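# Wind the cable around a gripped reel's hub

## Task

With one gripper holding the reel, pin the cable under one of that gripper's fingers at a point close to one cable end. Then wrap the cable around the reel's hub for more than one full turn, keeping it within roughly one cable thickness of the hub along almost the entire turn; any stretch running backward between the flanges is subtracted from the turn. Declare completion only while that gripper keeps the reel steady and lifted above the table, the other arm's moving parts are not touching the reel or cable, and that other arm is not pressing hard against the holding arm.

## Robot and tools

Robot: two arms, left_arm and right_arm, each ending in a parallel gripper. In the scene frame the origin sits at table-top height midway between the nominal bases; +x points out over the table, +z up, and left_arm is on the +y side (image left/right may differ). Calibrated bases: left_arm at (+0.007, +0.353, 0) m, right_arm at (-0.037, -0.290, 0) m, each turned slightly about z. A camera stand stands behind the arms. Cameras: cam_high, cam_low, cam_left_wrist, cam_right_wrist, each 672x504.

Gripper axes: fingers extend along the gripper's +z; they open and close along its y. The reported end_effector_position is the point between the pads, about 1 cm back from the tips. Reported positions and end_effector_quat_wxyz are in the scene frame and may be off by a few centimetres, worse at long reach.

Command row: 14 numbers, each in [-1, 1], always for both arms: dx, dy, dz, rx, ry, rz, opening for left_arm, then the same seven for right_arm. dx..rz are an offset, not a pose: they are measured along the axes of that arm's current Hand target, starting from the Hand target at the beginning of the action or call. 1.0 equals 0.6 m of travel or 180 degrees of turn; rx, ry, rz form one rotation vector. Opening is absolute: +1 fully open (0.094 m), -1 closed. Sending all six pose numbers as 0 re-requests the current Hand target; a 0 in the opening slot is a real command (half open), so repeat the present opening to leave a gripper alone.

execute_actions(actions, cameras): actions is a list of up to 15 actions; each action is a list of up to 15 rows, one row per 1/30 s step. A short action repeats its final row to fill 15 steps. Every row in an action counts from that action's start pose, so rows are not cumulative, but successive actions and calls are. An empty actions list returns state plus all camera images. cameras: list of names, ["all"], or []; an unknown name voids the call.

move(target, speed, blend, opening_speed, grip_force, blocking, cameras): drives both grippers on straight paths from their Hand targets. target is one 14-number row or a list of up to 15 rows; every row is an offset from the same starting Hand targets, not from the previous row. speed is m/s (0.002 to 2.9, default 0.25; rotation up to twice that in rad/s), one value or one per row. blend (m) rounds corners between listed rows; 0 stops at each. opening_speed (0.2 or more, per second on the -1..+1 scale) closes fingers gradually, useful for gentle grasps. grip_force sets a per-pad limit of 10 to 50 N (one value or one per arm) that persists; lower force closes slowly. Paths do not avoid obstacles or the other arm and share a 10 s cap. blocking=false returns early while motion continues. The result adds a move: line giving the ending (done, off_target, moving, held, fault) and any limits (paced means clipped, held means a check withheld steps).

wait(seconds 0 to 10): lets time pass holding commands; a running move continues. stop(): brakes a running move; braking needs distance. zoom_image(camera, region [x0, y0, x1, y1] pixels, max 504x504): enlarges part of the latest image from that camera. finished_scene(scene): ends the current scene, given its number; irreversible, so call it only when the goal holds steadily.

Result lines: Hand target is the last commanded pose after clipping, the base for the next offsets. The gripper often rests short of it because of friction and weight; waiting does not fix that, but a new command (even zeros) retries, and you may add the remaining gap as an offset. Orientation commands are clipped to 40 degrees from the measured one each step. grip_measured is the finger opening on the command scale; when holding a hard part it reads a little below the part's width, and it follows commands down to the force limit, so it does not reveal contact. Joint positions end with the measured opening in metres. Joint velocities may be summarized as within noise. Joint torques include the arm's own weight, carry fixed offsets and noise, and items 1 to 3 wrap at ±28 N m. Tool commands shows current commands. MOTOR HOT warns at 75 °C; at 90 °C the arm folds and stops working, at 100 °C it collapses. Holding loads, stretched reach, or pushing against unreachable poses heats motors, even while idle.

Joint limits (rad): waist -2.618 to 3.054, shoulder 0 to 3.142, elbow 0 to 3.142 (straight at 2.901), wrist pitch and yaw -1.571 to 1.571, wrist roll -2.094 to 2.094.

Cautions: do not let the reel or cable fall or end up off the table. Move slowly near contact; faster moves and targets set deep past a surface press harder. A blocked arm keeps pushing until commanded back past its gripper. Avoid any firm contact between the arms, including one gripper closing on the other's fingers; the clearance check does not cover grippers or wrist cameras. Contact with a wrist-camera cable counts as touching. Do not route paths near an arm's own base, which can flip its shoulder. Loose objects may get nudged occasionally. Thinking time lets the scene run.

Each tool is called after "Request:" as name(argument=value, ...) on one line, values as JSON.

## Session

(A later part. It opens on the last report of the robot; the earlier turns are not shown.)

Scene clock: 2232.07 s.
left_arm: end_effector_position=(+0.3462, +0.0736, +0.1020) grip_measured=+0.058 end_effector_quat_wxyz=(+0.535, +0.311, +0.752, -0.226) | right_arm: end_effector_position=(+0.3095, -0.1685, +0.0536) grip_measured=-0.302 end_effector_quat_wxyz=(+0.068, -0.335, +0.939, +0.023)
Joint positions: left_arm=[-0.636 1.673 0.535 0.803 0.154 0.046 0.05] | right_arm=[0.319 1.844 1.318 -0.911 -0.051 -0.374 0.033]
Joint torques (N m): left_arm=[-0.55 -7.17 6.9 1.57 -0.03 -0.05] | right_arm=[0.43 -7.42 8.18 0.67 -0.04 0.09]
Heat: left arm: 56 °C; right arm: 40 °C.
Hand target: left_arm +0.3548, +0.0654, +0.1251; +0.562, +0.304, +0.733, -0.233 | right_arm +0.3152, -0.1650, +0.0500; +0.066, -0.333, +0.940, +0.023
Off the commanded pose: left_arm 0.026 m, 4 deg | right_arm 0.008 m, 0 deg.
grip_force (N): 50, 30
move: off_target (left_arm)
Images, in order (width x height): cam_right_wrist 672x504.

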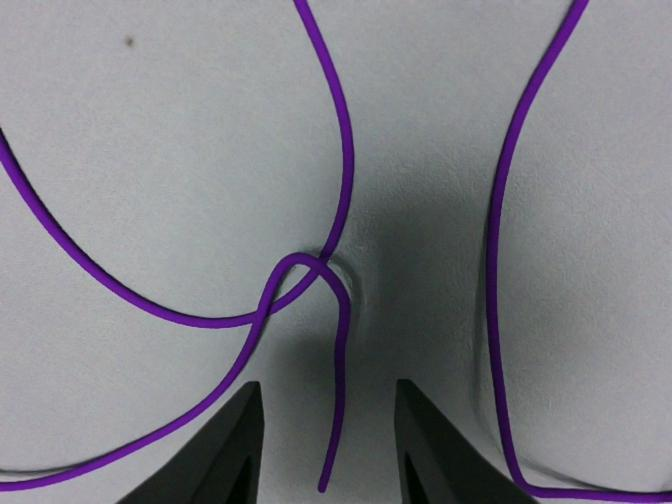

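Request:
move(target=[[0,0,0,0,0,0,0.06,-0.018,-0.0083,0.035,0,0,0,-0.3],[0,0,0,0,0,0,0.06,-0.0138,-0.0083,0.072,0,0,0,-0.3]], speed=0.08, cameras=["cam_right_wrist"])

Scene clock: 2241.83 s.
left_arm: end_effector_position=(+0.3462, +0.0736, +0.1020) grip_measured=+0.058 end_effector_quat_wxyz=(+0.535, +0.311, +0.752, -0.226) | right_arm: end_effector_position=(+0.3305, -0.1619, +0.0216) grip_measured=-0.302 end_effector_quat_wxyz=(+0.074, -0.335, +0.939, +0.023)
Joint positions: left_arm=[-0.636 1.673 0.535 0.803 0.154 0.046 0.05] | right_arm=[0.319 1.952 1.327 -0.799 -0.05 -0.373 0.033]
Joint torques (N m): left_arm=[-0.55 -7.16 6.9 1.57 -0.04 -0.05] | right_arm=[0.55 -8.27 5.2 0.9 -0.05 0.1]
Heat: left arm: 56 °C; right arm: 39 °C.
Hand target: left_arm +0.3548, +0.0654, +0.1251; +0.562, +0.304, +0.733, -0.233 | right_arm +0.3293, -0.1600, +0.0084; +0.066, -0.333, +0.940, +0.023
Off the commanded pose: left_arm 0.026 m, 4 deg | right_arm 0.013 m, 1 deg.
grip_force (N): 50, 30
move: off_target (left_arm, right_arm)
Images, in order (width x height): cam_right_wrist 672x504.

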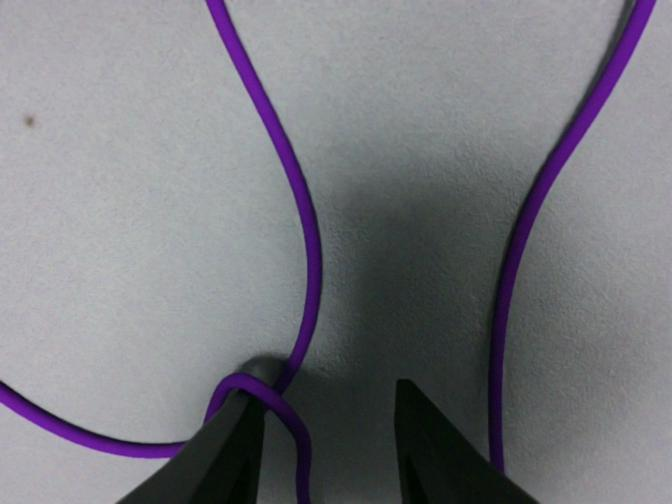

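Request:
move(target=[[0,0,0,0,0,0,0.06,0.020,0,-0.004,0,0,0,-0.3],[0,0,0,0,0,0,0.06,0.0228,0,0.018,0,0,0,-0.3]], speed=0.06, cameras=["cam_right_wrist"])

Scene clock: 2253.17 s.
left_arm: end_effector_position=(+0.3462, +0.0736, +0.1020) grip_measured=+0.058 end_effector_quat_wxyz=(+0.535, +0.311, +0.752, -0.226) | right_arm: end_effector_position=(+0.3251, -0.1640, +0.0147) grip_measured=-0.302 end_effector_quat_wxyz=(+0.077, -0.334, +0.939, +0.024)
Joint positions: left_arm=[-0.636 1.673 0.535 0.803 0.154 0.046 0.05] | right_arm=[0.317 1.937 1.277 -0.757 -0.053 -0.373 0.033]
Joint torques (N m): left_arm=[-0.57 -7.17 6.89 1.57 -0.03 -0.05] | right_arm=[-0.35 -8.39 2.86 1.17 -0.11 -0.01]
Heat: left arm: 56 °C; right arm: 39 °C.
Hand target: left_arm +0.3548, +0.0654, +0.1251; +0.562, +0.304, +0.733, -0.233 | right_arm +0.3198, -0.1676, -0.0043; +0.065, -0.333, +0.940, +0.023
Off the commanded pose: left_arm 0.026 m, 4 deg | right_arm 0.020 m, 1 deg.
grip_force (N): 50, 30
move: off_target (left_arm, right_arm)
Images, in order (width x height): cam_right_wrist 672x504.

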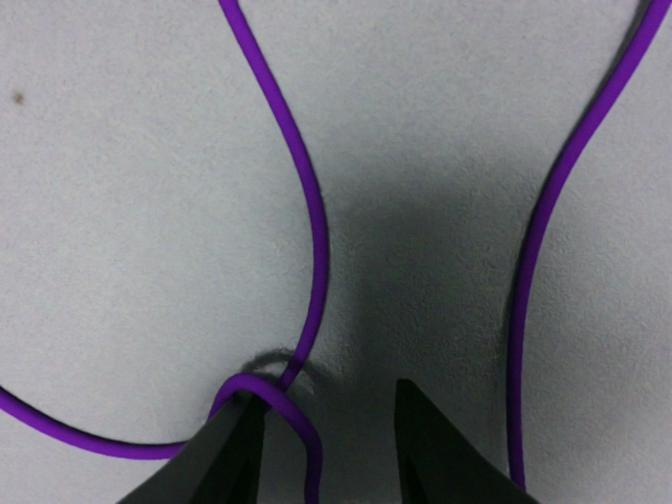

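Request:
move(target=[[0,0,0,0,0,0,0.06,0.02,-0.0,-0.03,0,0,0,-0.3],[0,0,0,0,0,0,0.06,0.045,0.0,-0.02,0,0,0,-0.3],[0,0,0,0,0,0,0.06,0.045,0,0.008,0,0,0,-0.3]], speed=0.06, cameras=["cam_right_wrist"])

Scene clock: 2262.27 s.
left_arm: end_effector_position=(+0.3462, +0.0736, +0.1020) grip_measured=+0.058 end_effector_quat_wxyz=(+0.535, +0.311, +0.752, -0.226) | right_arm: end_effector_position=(+0.3149, -0.1757, +0.0117) grip_measured=-0.302 end_effector_quat_wxyz=(+0.099, -0.330, +0.939, +0.028)
Joint positions: left_arm=[-0.636 1.673 0.535 0.803 0.154 0.046 0.05] | right_arm=[0.288 1.863 1.153 -0.666 -0.067 -0.391 0.033]
Joint torques (N m): left_arm=[-0.57 -7.16 6.9 1.57 -0.03 -0.05] | right_arm=[-0.32 -7.02 2.36 0.94 0.08 -0.11]
Heat: left arm: 56 °C; right arm: 39 °C.
Hand target: left_arm +0.3548, +0.0654, +0.1251; +0.562, +0.304, +0.733, -0.233 | right_arm +0.2997, -0.1840, -0.0127; +0.066, -0.333, +0.940, +0.023
Off the commanded pose: left_arm 0.026 m, 4 deg | right_arm 0.030 m, 4 deg.
grip_force (N): 50, 30
move: off_target (left_arm, right_arm)
Images, in order (width x height): cam_right_wrist 672x504.

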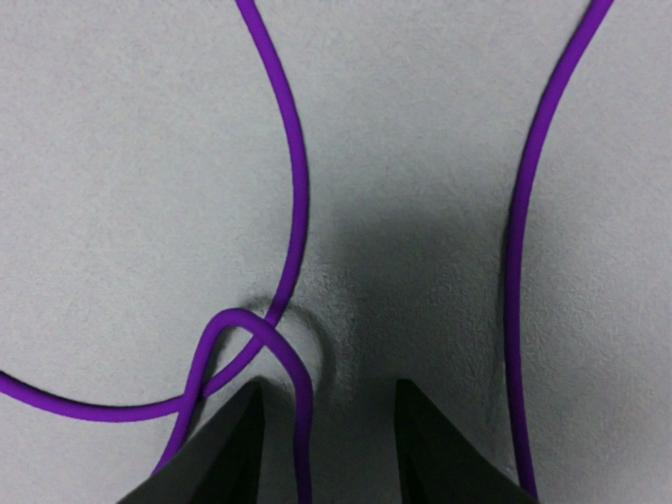

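Good, now close.

Request:
move(target=[0,0,0,0,0,0,0.06,0,0,0.0,0,0,0,-1], speed=0.06, cameras=["cam_right_wrist"])

Scene clock: 2267.90 s.
left_arm: end_effector_position=(+0.3462, +0.0736, +0.1020) grip_measured=+0.058 end_effector_quat_wxyz=(+0.535, +0.311, +0.752, -0.226) | right_arm: end_effector_position=(+0.3175, -0.1738, +0.0120) grip_measured=-0.901 end_effector_quat_wxyz=(+0.106, -0.330, +0.938, +0.030)
Joint positions: left_arm=[-0.636 1.673 0.535 0.803 0.154 0.046 0.05] | right_arm=[0.288 1.863 1.152 -0.651 -0.073 -0.392 0.005]
Joint torques (N m): left_arm=[-0.55 -7.16 6.89 1.57 -0.03 -0.05] | right_arm=[-0.32 -7.05 2.52 0.78 0.13 -0.11]
Heat: left arm: 56 °C; right arm: 38 °C.
Hand target: left_arm +0.3548, +0.0654, +0.1251; +0.562, +0.304, +0.733, -0.233 | right_arm +0.2996, -0.1840, -0.0128; +0.066, -0.333, +0.940, +0.023
Off the commanded pose: left_arm 0.026 m, 4 deg | right_arm 0.032 m, 5 deg.
grip_force (N): 50, 30
move: off_target (left_arm, right_arm)
Images, in order (width x height): cam_right_wrist 672x504.

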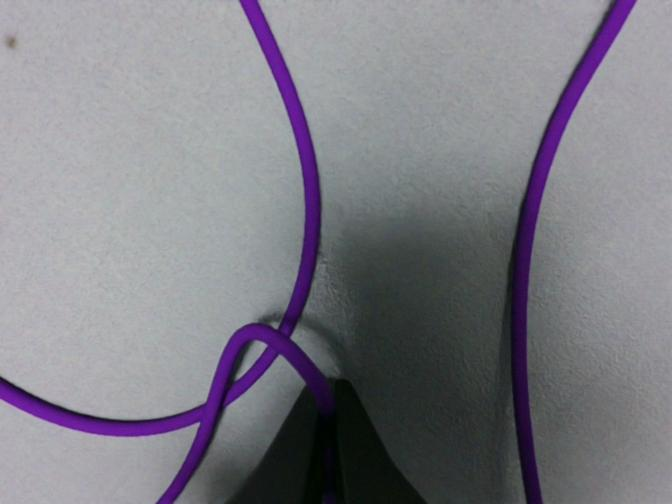

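Request:
move(target=[[0,0,0,0,0,0,0.06,-0.024,0,-0.17,0,0,0,-1],[0,0,0,0,0,0,0.06,-0.185,0.0535,-0.3825,-0.0164,-0.1218,-0.0476,-1]], speed=0.15, cameras=["all"])

Request:
zoom_image(camera="cam_high", region=[230, 150, 400, 310])

Request:
zoom_image(camera="cam_low", region=[220, 130, 400, 310])

Scene clock: 2285.80 s.
left_arm: end_effector_position=(+0.3462, +0.0736, +0.1020) grip_measured=+0.058 end_effector_quat_wxyz=(+0.535, +0.311, +0.752, -0.226) | right_arm: end_effector_position=(+0.3451, -0.1134, +0.2135) grip_measured=-0.902 end_effector_quat_wxyz=(+0.222, -0.384, +0.891, +0.099)
Joint positions: left_arm=[-0.636 1.673 0.535 0.803 0.154 0.046 0.05] | right_arm=[0.345 1.754 1.745 -1.121 -0.223 -0.428 0.005]
Joint torques (N m): left_arm=[-0.55 -7.16 6.89 1.57 -0.03 -0.05] | right_arm=[0.46 -11.19 8.5 1.14 -0.37 -0.11]
Heat: left arm: 56 °C; right arm: 38 °C.
Hand target: left_arm +0.3548, +0.0654, +0.1251; +0.562, +0.304, +0.733, -0.233 | right_arm +0.3402, -0.1098, +0.2299; +0.236, -0.393, +0.883, +0.105
Off the commanded pose: left_arm 0.026 m, 4 deg | right_arm 0.018 m, 2 deg.
grip_force (N): 50, 30
move: off_target (left_arm, right_arm)

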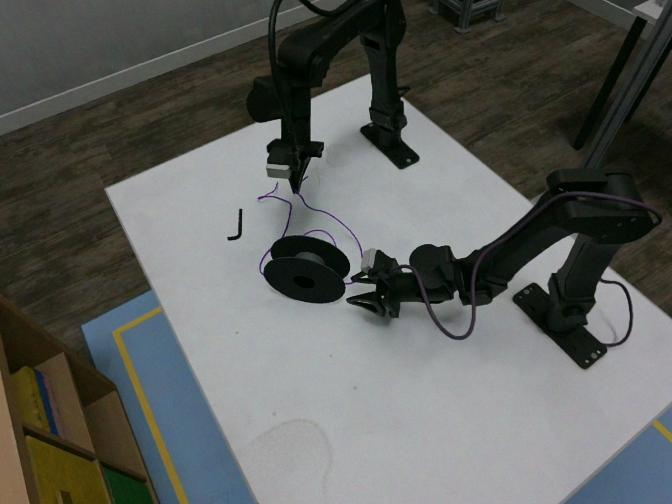

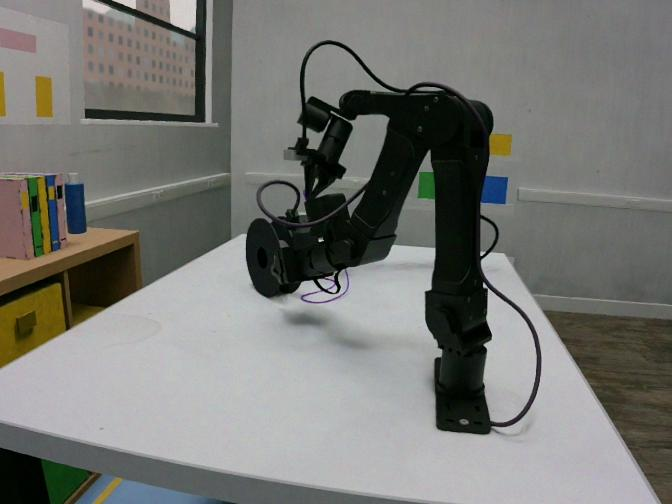

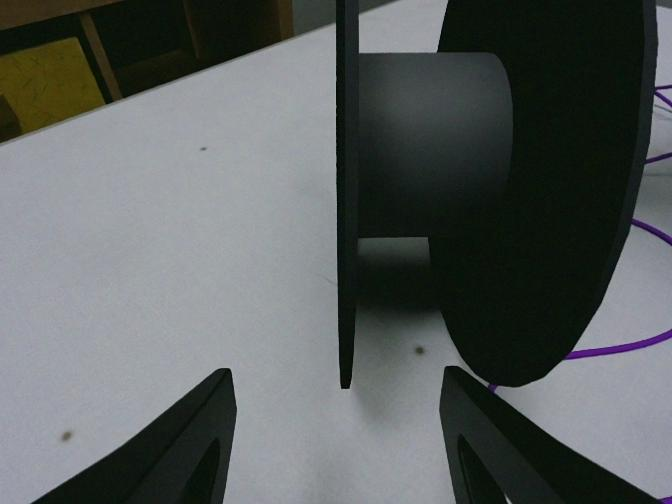

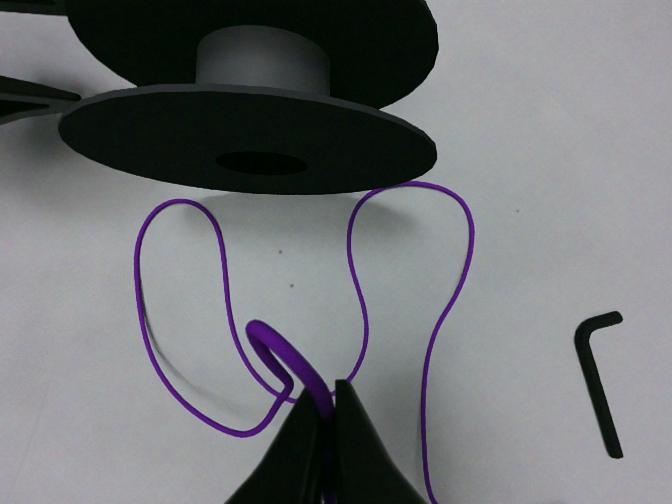

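Scaled by 2.965.

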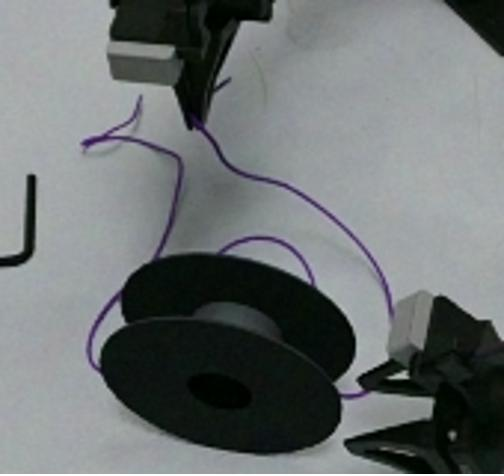

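Scaled by 2.800.

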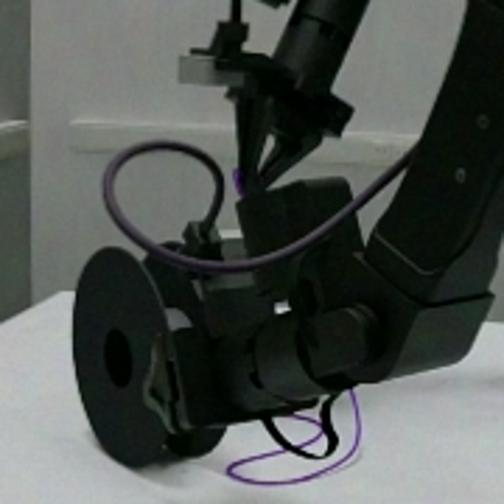

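Request:
move(target=[-0.0467,-0.002,0.058,0,0,0,0.06,0,0,0,0,0,0,-1], speed=0.08, cameras=["cam_left_wrist","cam_right_wrist"])

Scene clock: 2312.10 s.
left_arm: end_effector_position=(+0.3759, +0.0418, +0.1370) grip_measured=+0.058 end_effector_quat_wxyz=(+0.555, +0.310, +0.736, -0.231) | right_arm: end_effector_position=(+0.3449, -0.1134, +0.2134) grip_measured=-0.902 end_effector_quat_wxyz=(+0.222, -0.384, +0.891, +0.099)
Joint positions: left_arm=[-0.661 1.721 0.725 0.715 0.134 0.043 0.05] | right_arm=[0.345 1.754 1.745 -1.122 -0.224 -0.428 0.005]
Joint torques (N m): left_arm=[-0.44 -5.91 7.69 1.35 -0.05 -0.08] | right_arm=[0.46 -11.21 8.53 1.11 -0.37 -0.11]
Heat: left arm: 56 °C; right arm: 39 °C.
Hand target: left_arm +0.3828, +0.0356, +0.1433; +0.562, +0.304, +0.733, -0.233 | right_arm +0.3401, -0.1098, +0.2298; +0.236, -0.393, +0.883, +0.105
Off the commanded pose: left_arm 0.011 m, 1 deg | right_arm 0.018 m, 2 deg.
grip_force (N): 50, 30
move: off_target (left_arm, right_arm)
Images, in order (width x height): cam_left_wrist 672x504, cam_right_wrist 672x504.

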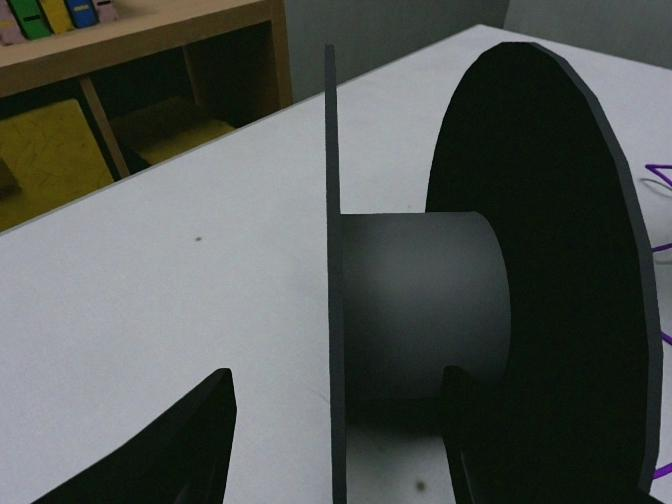

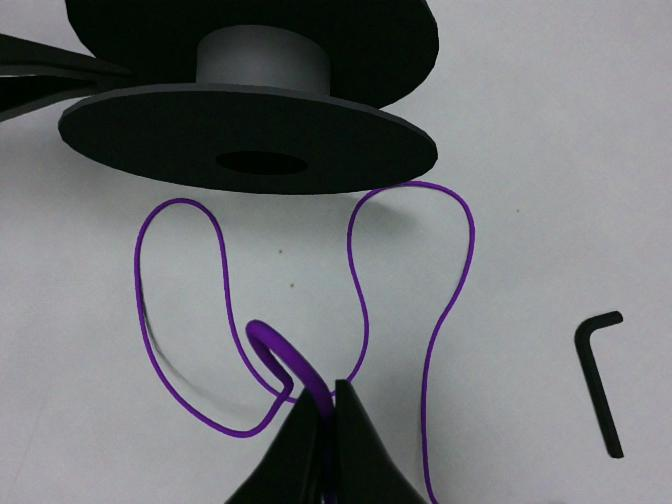

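Request:
move(target=[-0.0097,0,-0.0026,0,0,0,0.06,-0.231,0.0975,0.066,0,0,0.428,-1], speed=0.2, cameras=["all"])

Request:
zoom_image(camera="cam_high", region=[230, 150, 400, 310])

Scene clock: 2346.87 s.
left_arm: end_effector_position=(+0.3743, +0.0430, +0.1303) grip_measured=+0.058 end_effector_quat_wxyz=(+0.544, +0.312, +0.744, -0.228) | right_arm: end_effector_position=(+0.3881, +0.0314, +0.2822) grip_measured=-0.902 end_effector_quat_wxyz=(+0.153, +0.235, +0.920, +0.276)
Joint positions: left_arm=[-0.661 1.721 0.725 0.686 0.134 0.042 0.05] | right_arm=[0.613 2.328 2.845 -1.456 -0.125 1.143 0.005]
Joint torques (N m): left_arm=[-0.43 -7.61 8.35 1.34 -0.06 -0.08] | right_arm=[0.38 -9.92 7.25 1.37 0.03 0.12]
Heat: left arm: 54 °C; right arm: 40 °C.
Hand target: left_arm +0.3829, +0.0356, +0.1494; +0.562, +0.304, +0.733, -0.233 | right_arm +0.3902, +0.0333, +0.2648; +0.119, +0.242, +0.935, +0.229
Off the commanded pose: left_arm 0.022 m, 3 deg | right_arm 0.018 m, 7 deg.
elbow stopped short (right arm): the move would have taken joint 3 (elbow) straighter than the controller allows.
grip_force (N): 50, 30
move: off_target (left_arm, right_arm)

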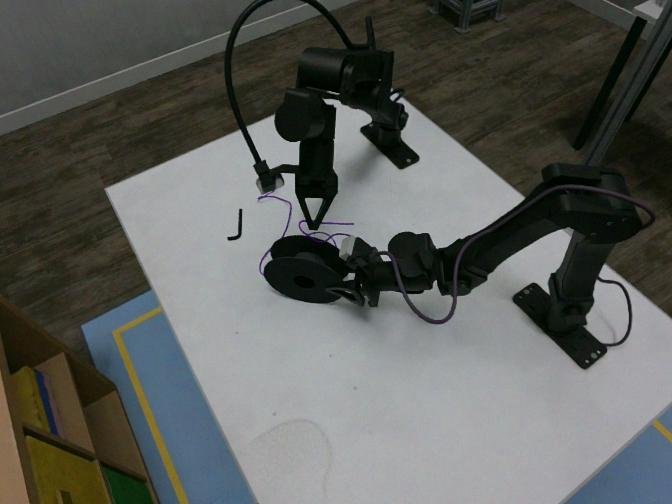

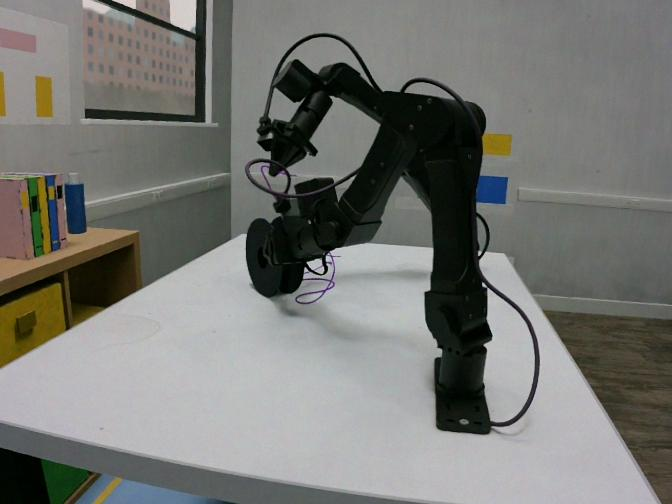

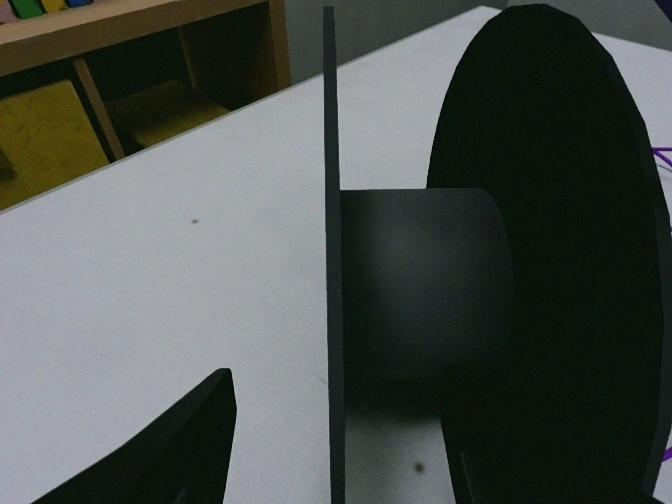

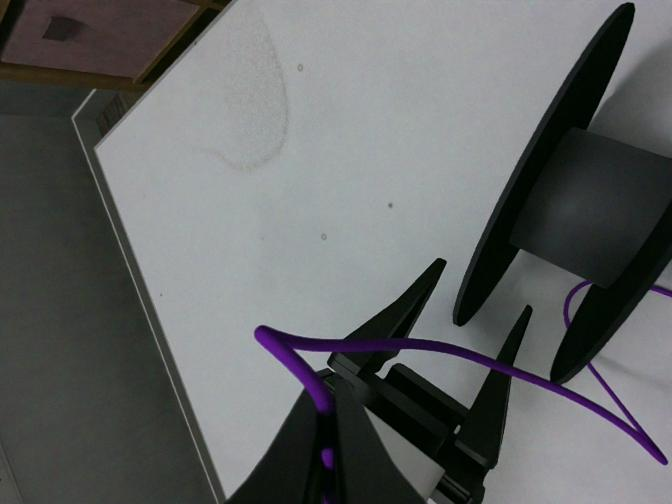

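Scaled by 2.965.

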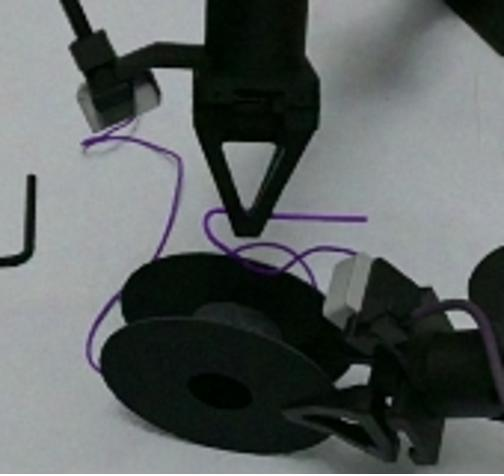

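Request:
move(target=[0,0,0,0,0,0,0.06,0.0177,-0.077,0.137,0,0,0,-1], speed=0.1, cameras=["cam_left_wrist","cam_high","cam_right_wrist"])

Request:
zoom_image(camera="cam_high", region=[230, 150, 400, 310])

Scene clock: 2360.93 s.
left_arm: end_effector_position=(+0.3744, +0.0434, +0.1298) grip_measured=+0.058 end_effector_quat_wxyz=(+0.544, +0.311, +0.745, -0.227) | right_arm: end_effector_position=(+0.3889, +0.0320, +0.1490) grip_measured=-0.902 end_effector_quat_wxyz=(+0.097, +0.246, +0.941, +0.211)
Joint positions: left_arm=[-0.661 1.721 0.725 0.684 0.132 0.042 0.05] | right_arm=[0.613 2.198 2.119 -1.039 -0.125 1.144 0.005]
Joint torques (N m): left_arm=[-0.5 -7.62 8.35 1.36 -0.04 -0.08] | right_arm=[0.42 -16.88 5.78 1.61 0.03 0]
Heat: left arm: 55 °C; right arm: 40 °C.
Hand target: left_arm +0.3829, +0.0356, +0.1494; +0.562, +0.304, +0.733, -0.233 | right_arm +0.3902, +0.0332, +0.1698; +0.119, +0.242, +0.935, +0.229
Off the commanded pose: left_arm 0.023 m, 3 deg | right_arm 0.021 m, 3 deg.
grip_force (N): 50, 30
move: off_target (left_arm, right_arm)
Images, in order (width x height): cam_high 672x504, cam_left_wrist 672x504, cam_right_wrist 672x504.

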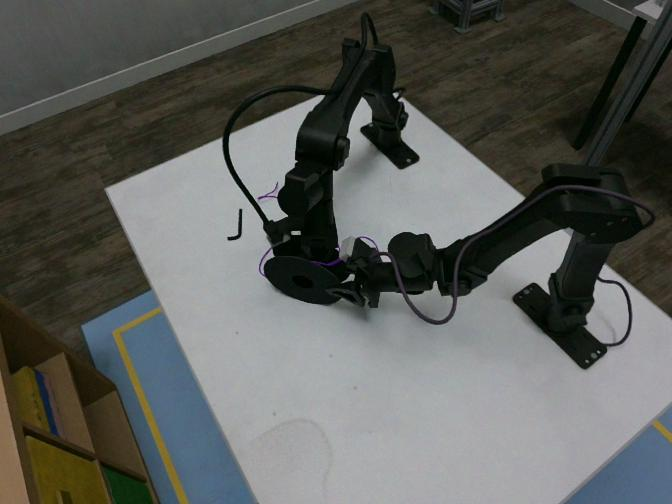

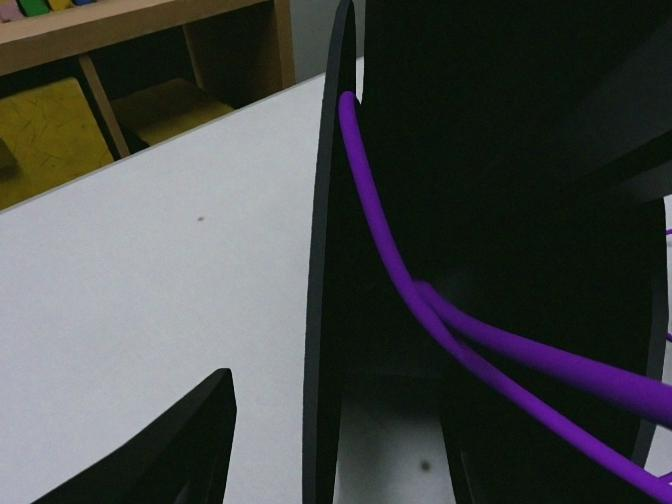

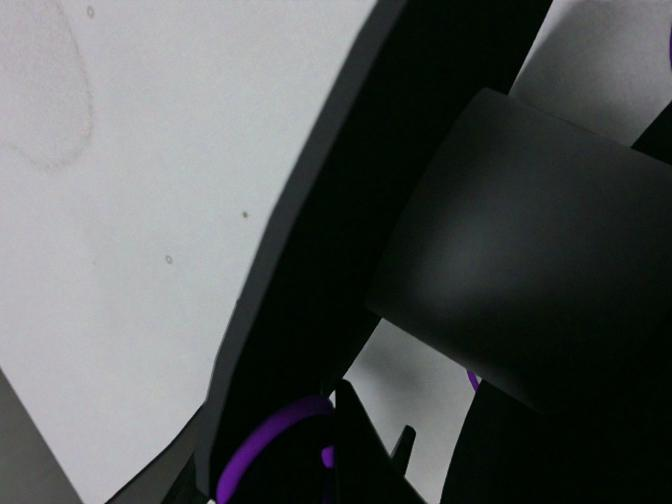

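Scaled by 2.965.

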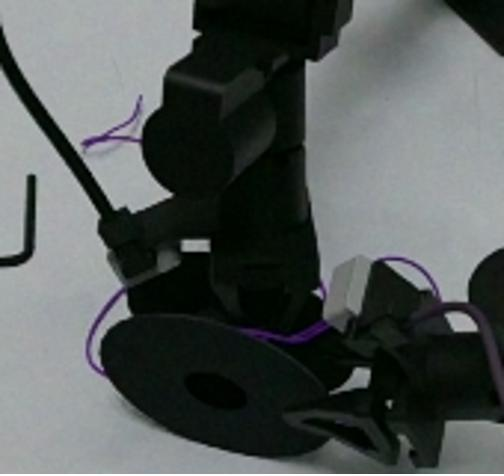

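Request:
execute_actions(actions=[])

Scene clock: 2395.33 s.
left_arm: end_effector_position=(+0.3744, +0.0434, +0.1298) grip_measured=+0.058 end_effector_quat_wxyz=(+0.544, +0.311, +0.745, -0.227) | right_arm: end_effector_position=(+0.3889, +0.0320, +0.1490) grip_measured=-0.902 end_effector_quat_wxyz=(+0.097, +0.246, +0.941, +0.211)
Joint positions: left_arm=[-0.661 1.721 0.725 0.684 0.132 0.042 0.05] | right_arm=[0.613 2.198 2.119 -1.039 -0.125 1.144 0.005]
Joint velocities: within noise
Joint torques (N m): left_arm=[-0.43 -7.62 8.34 1.35 -0.04 -0.07] | right_arm=[0.39 -16.91 5.79 1.61 0.03 0.01]
Heat: left arm: 55 °C; right arm: 43 °C.
Hand target: left_arm +0.3829, +0.0356, +0.1494; +0.562, +0.304, +0.733, -0.233 | right_arm +0.3902, +0.0332, +0.1698; +0.119, +0.242, +0.935, +0.229
Tool commands: left_gripper/opening=+0.06 right_gripper/opening=-1.0
Off the commanded pose: left_arm 0.023 m, 3 deg | right_arm 0.021 m, 3 deg.
grip_force (N): 50, 30

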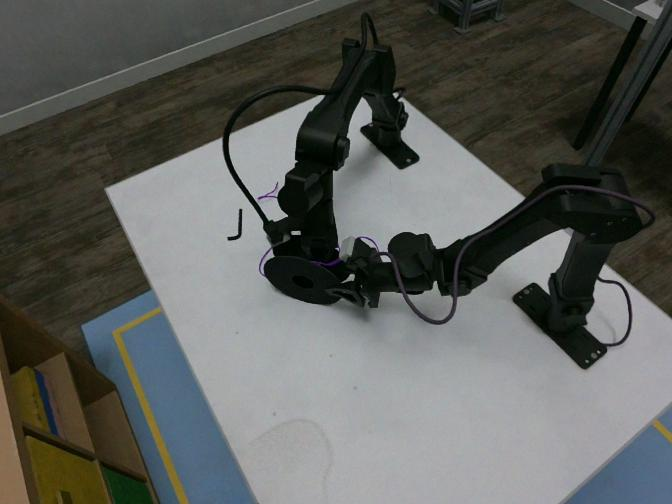

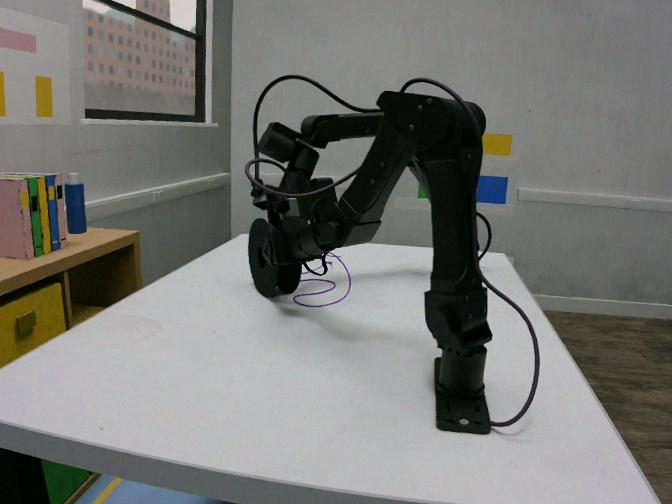

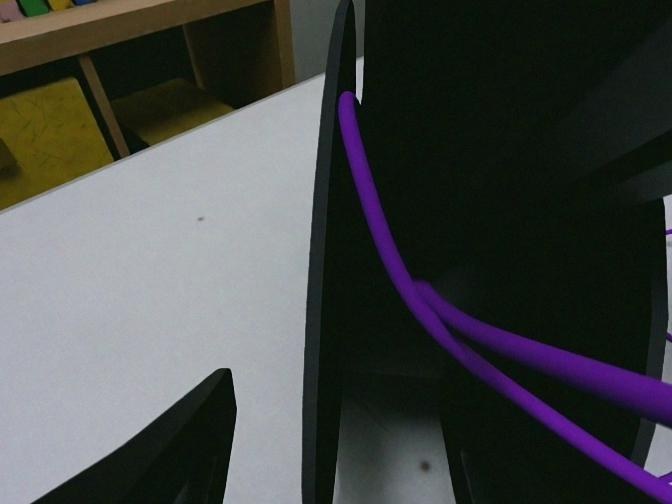

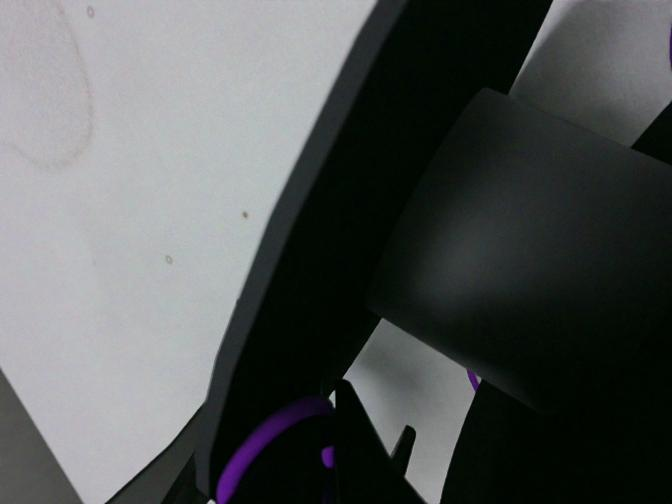

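Request:
zoom_image(camera="cam_left_wrist", region=[290, 50, 560, 350])

Request:
zoom_image(camera="cam_right_wrist", region=[180, 330, 480, 504])

Request:
zoom_image(camera="cam_high", region=[220, 170, 440, 330])

Request:
zoom_image(camera="cam_low", region=[220, 180, 380, 320])

Scaled by 1.680.

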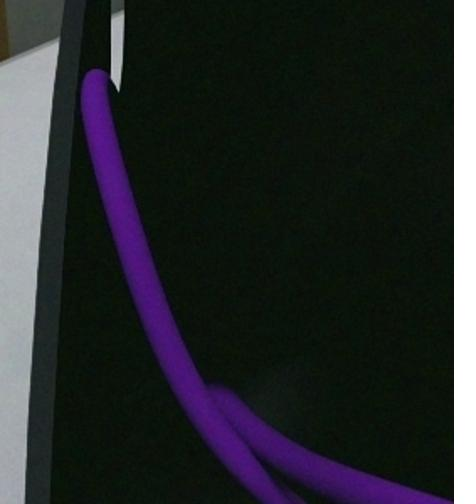

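Scaled by 1.680.

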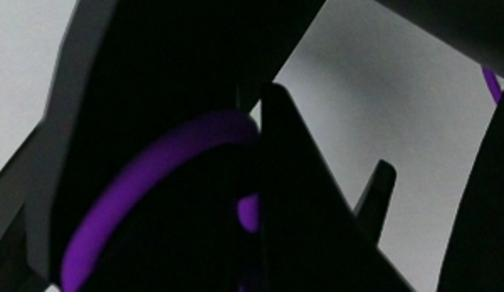

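Scaled by 2.291.

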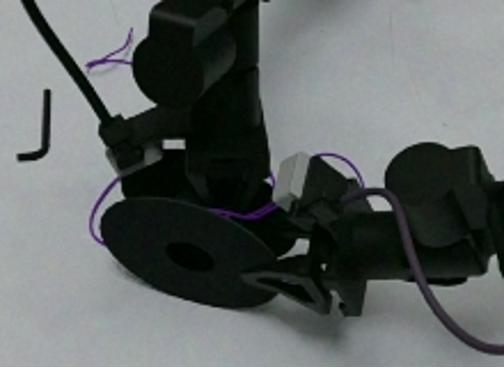

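Scaled by 3.150.

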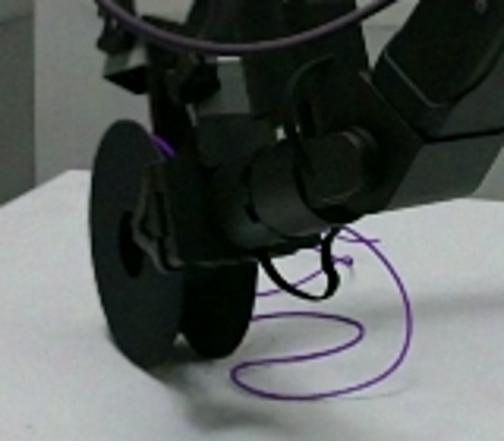

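Request:
zoom_image(camera="cam_high", region=[300, 225, 390, 285])

Request:
zoom_image(camera="cam_low", region=[250, 205, 310, 250])

Request:
zoom_image(camera="cam_left_wrist", region=[500, 150, 672, 504])

Scaled by 5.600.

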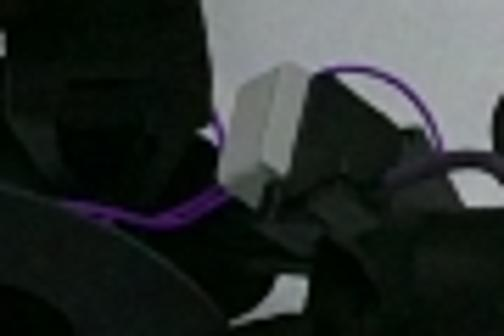

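Scaled by 8.400.

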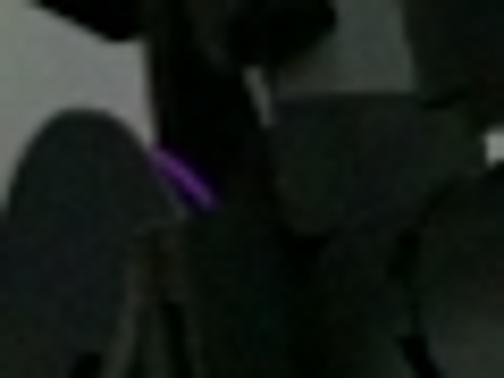

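Scaled by 1.424.

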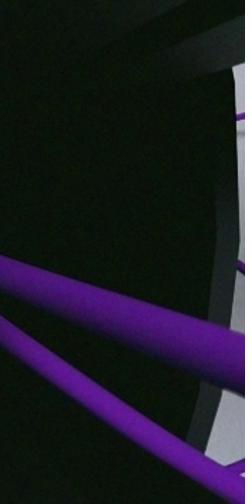

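Request:
move(target=[0,0,0,0,0,0,0.06,-0.0094,0.0537,-0.161,0,0,0,-1], speed=0.1, cameras=["all"])

Scene clock: 2496.43 s.
left_arm: end_effector_position=(+0.3758, +0.0424, +0.1327) grip_measured=+0.058 end_effector_quat_wxyz=(+0.547, +0.311, +0.743, -0.228) | right_arm: end_effector_position=(+0.3725, +0.0205, +0.2851) grip_measured=-0.902 end_effector_quat_wxyz=(+0.139, +0.238, +0.926, +0.259)
Joint positions: left_arm=[-0.661 1.721 0.731 0.684 0.132 0.042 0.05] | right_arm=[0.613 2.303 2.846 -1.529 -0.125 1.144 0.005]
Joint torques (N m): left_arm=[-0.43 -7.56 7.87 1.35 -0.04 -0.08] | right_arm=[-0.17 -9.92 6.91 1.24 -0.02 -0.02]
Heat: left arm: 54 °C; right arm: 48 °C.
Hand target: left_arm +0.3829, +0.0356, +0.1494; +0.562, +0.304, +0.733, -0.233 | right_arm +0.3756, +0.0196, +0.2699; +0.119, +0.242, +0.935, +0.229
Off the commanded pose: left_arm 0.019 m, 2 deg | right_arm 0.016 m, 4 deg.
elbow stopped short (right arm): the move would have taken joint 3 (elbow) straighter than the controller allows.
grip_force (N): 50, 30
move: off_target (left_arm, right_arm)

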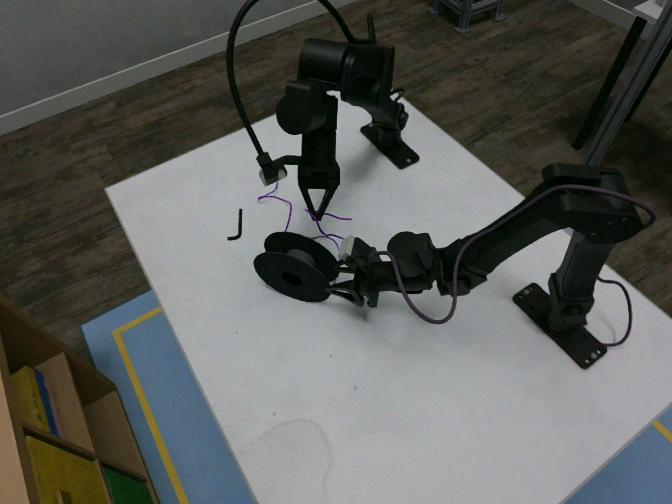

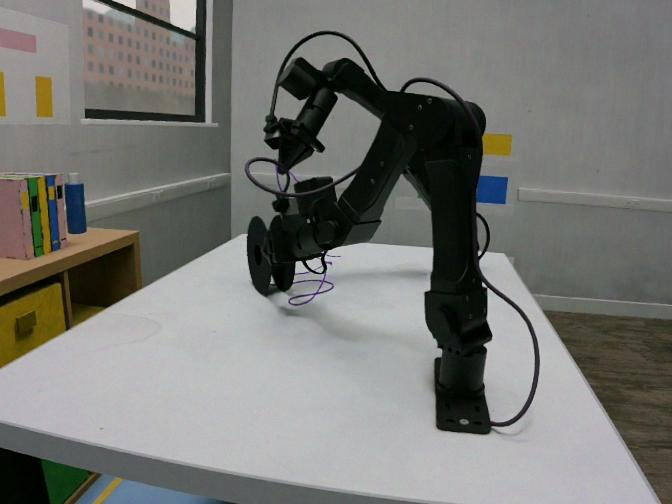

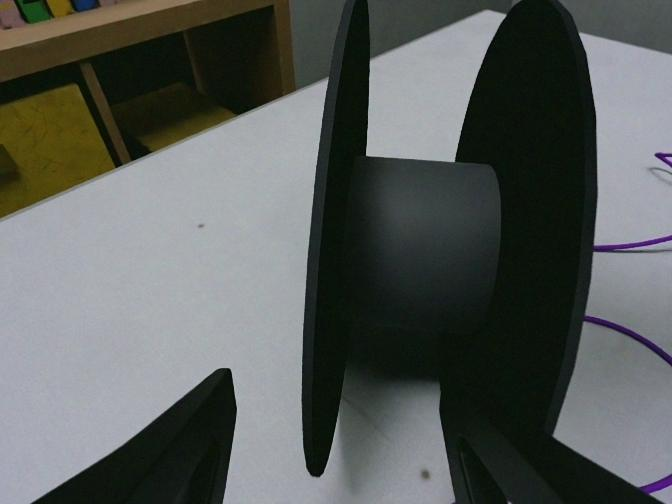

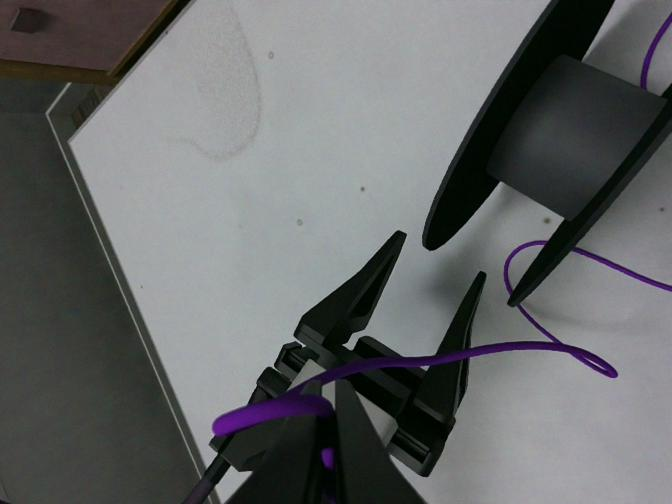

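Request:
zoom_image(camera="cam_right_wrist", region=[180, 320, 460, 504])

Request:
zoom_image(camera="cam_high", region=[240, 160, 400, 310])

Request:
zoom_image(camera="cam_low", region=[230, 110, 370, 320])

Scaled by 1.800.

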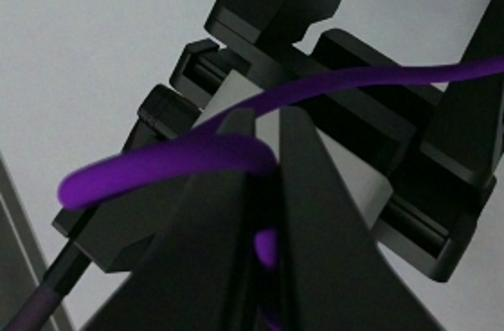

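Scaled by 3.150.

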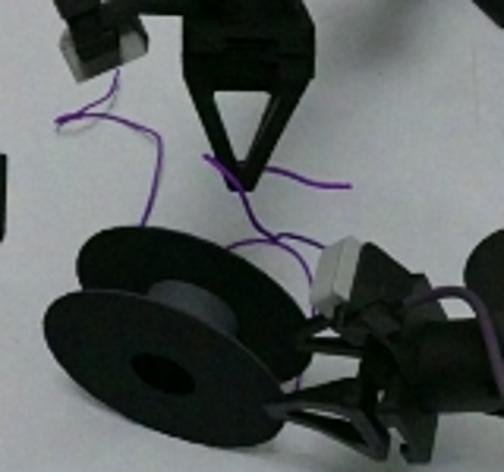

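Scaled by 2.400.

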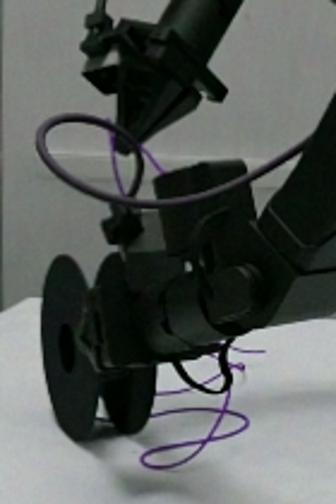

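Request:
move(target=[0,0,0,0,0,0,0.06,0.0633,-0.2318,-0.1381,-0.1016,-0.1484,-0.4056,-1], speed=0.2, cameras=["all"])

Scene clock: 2593.00 s.
left_arm: end_effector_position=(+0.3758, +0.0424, +0.1327) grip_measured=+0.058 end_effector_quat_wxyz=(+0.547, +0.311, +0.743, -0.228) | right_arm: end_effector_position=(+0.2623, -0.0997, +0.2657) grip_measured=-0.902 end_effector_quat_wxyz=(+0.451, -0.325, +0.810, +0.189)
Joint positions: left_arm=[-0.661 1.721 0.731 0.684 0.132 0.042 0.05] | right_arm=[0.414 1.097 1.036 -0.521 -0.318 -0.188 0.005]
Joint torques (N m): left_arm=[-0.43 -7.56 7.86 1.36 -0.04 -0.07] | right_arm=[-0.47 -5.23 6.09 2.37 -0.31 -0.11]
Heat: left arm: 54 °C; right arm: 42 °C.
Hand target: left_arm +0.3829, +0.0356, +0.1494; +0.562, +0.304, +0.733, -0.233 | right_arm +0.2601, -0.1000, +0.2699; +0.462, -0.331, +0.800, +0.191
Off the commanded pose: left_arm 0.019 m, 2 deg | right_arm 0.005 m, 2 deg.
grip_force (N): 50, 30
move: off_target (left_arm)

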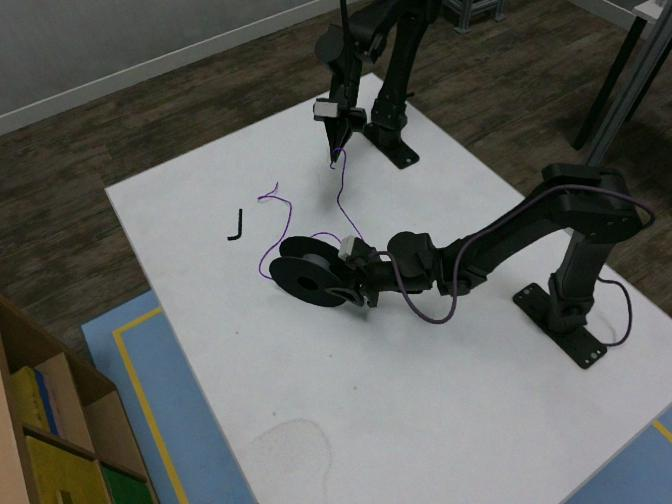

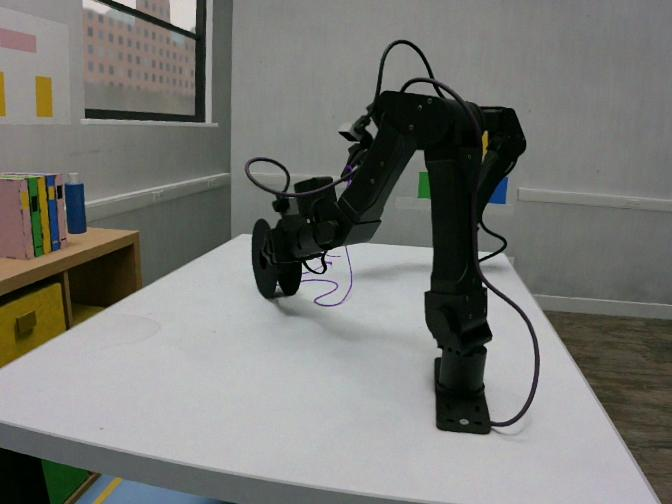

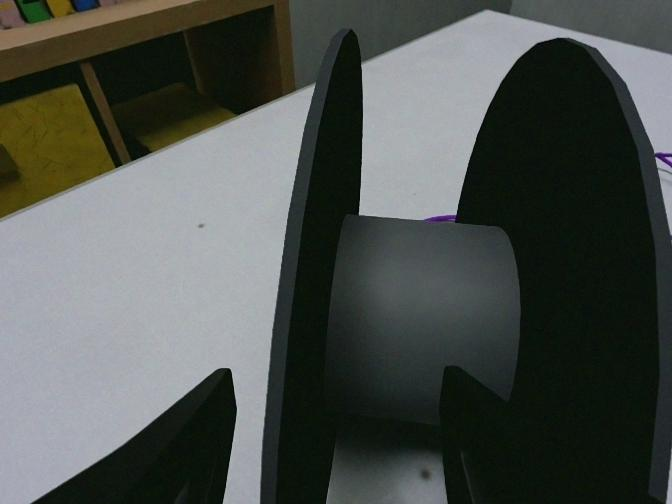

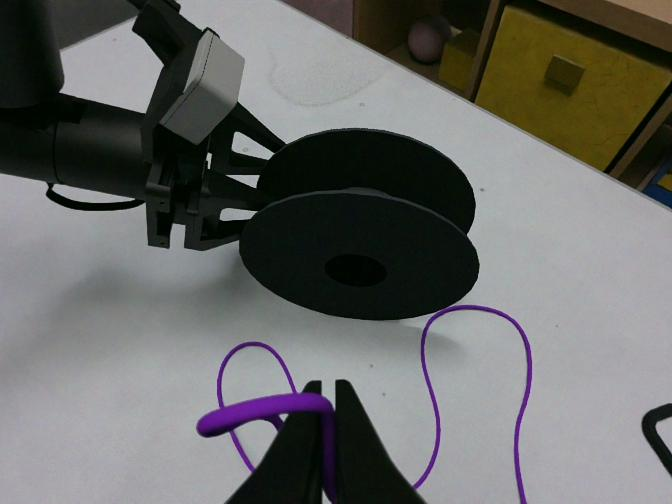

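Request:
zoom_image(camera="cam_right_wrist", region=[170, 310, 470, 504])

Request:
zoom_image(camera="cam_high", region=[300, 80, 400, 260])

Request:
zoom_image(camera="cam_low", region=[290, 130, 390, 320])

Scaled by 1.680.

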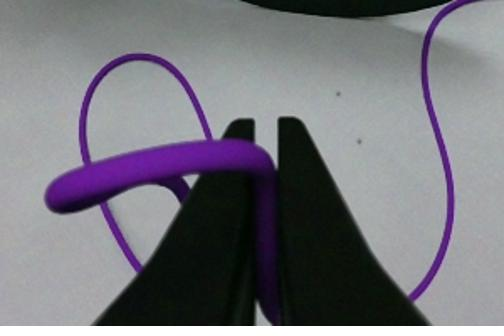

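Scaled by 2.800.

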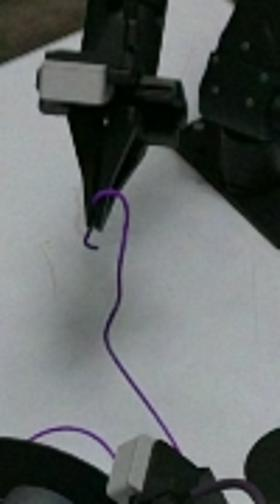

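Scaled by 2.653.

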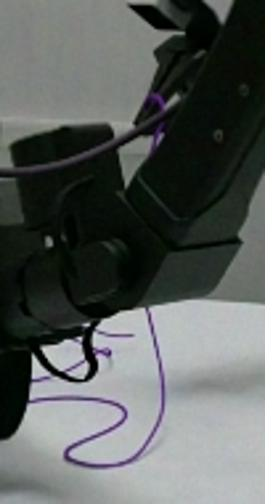

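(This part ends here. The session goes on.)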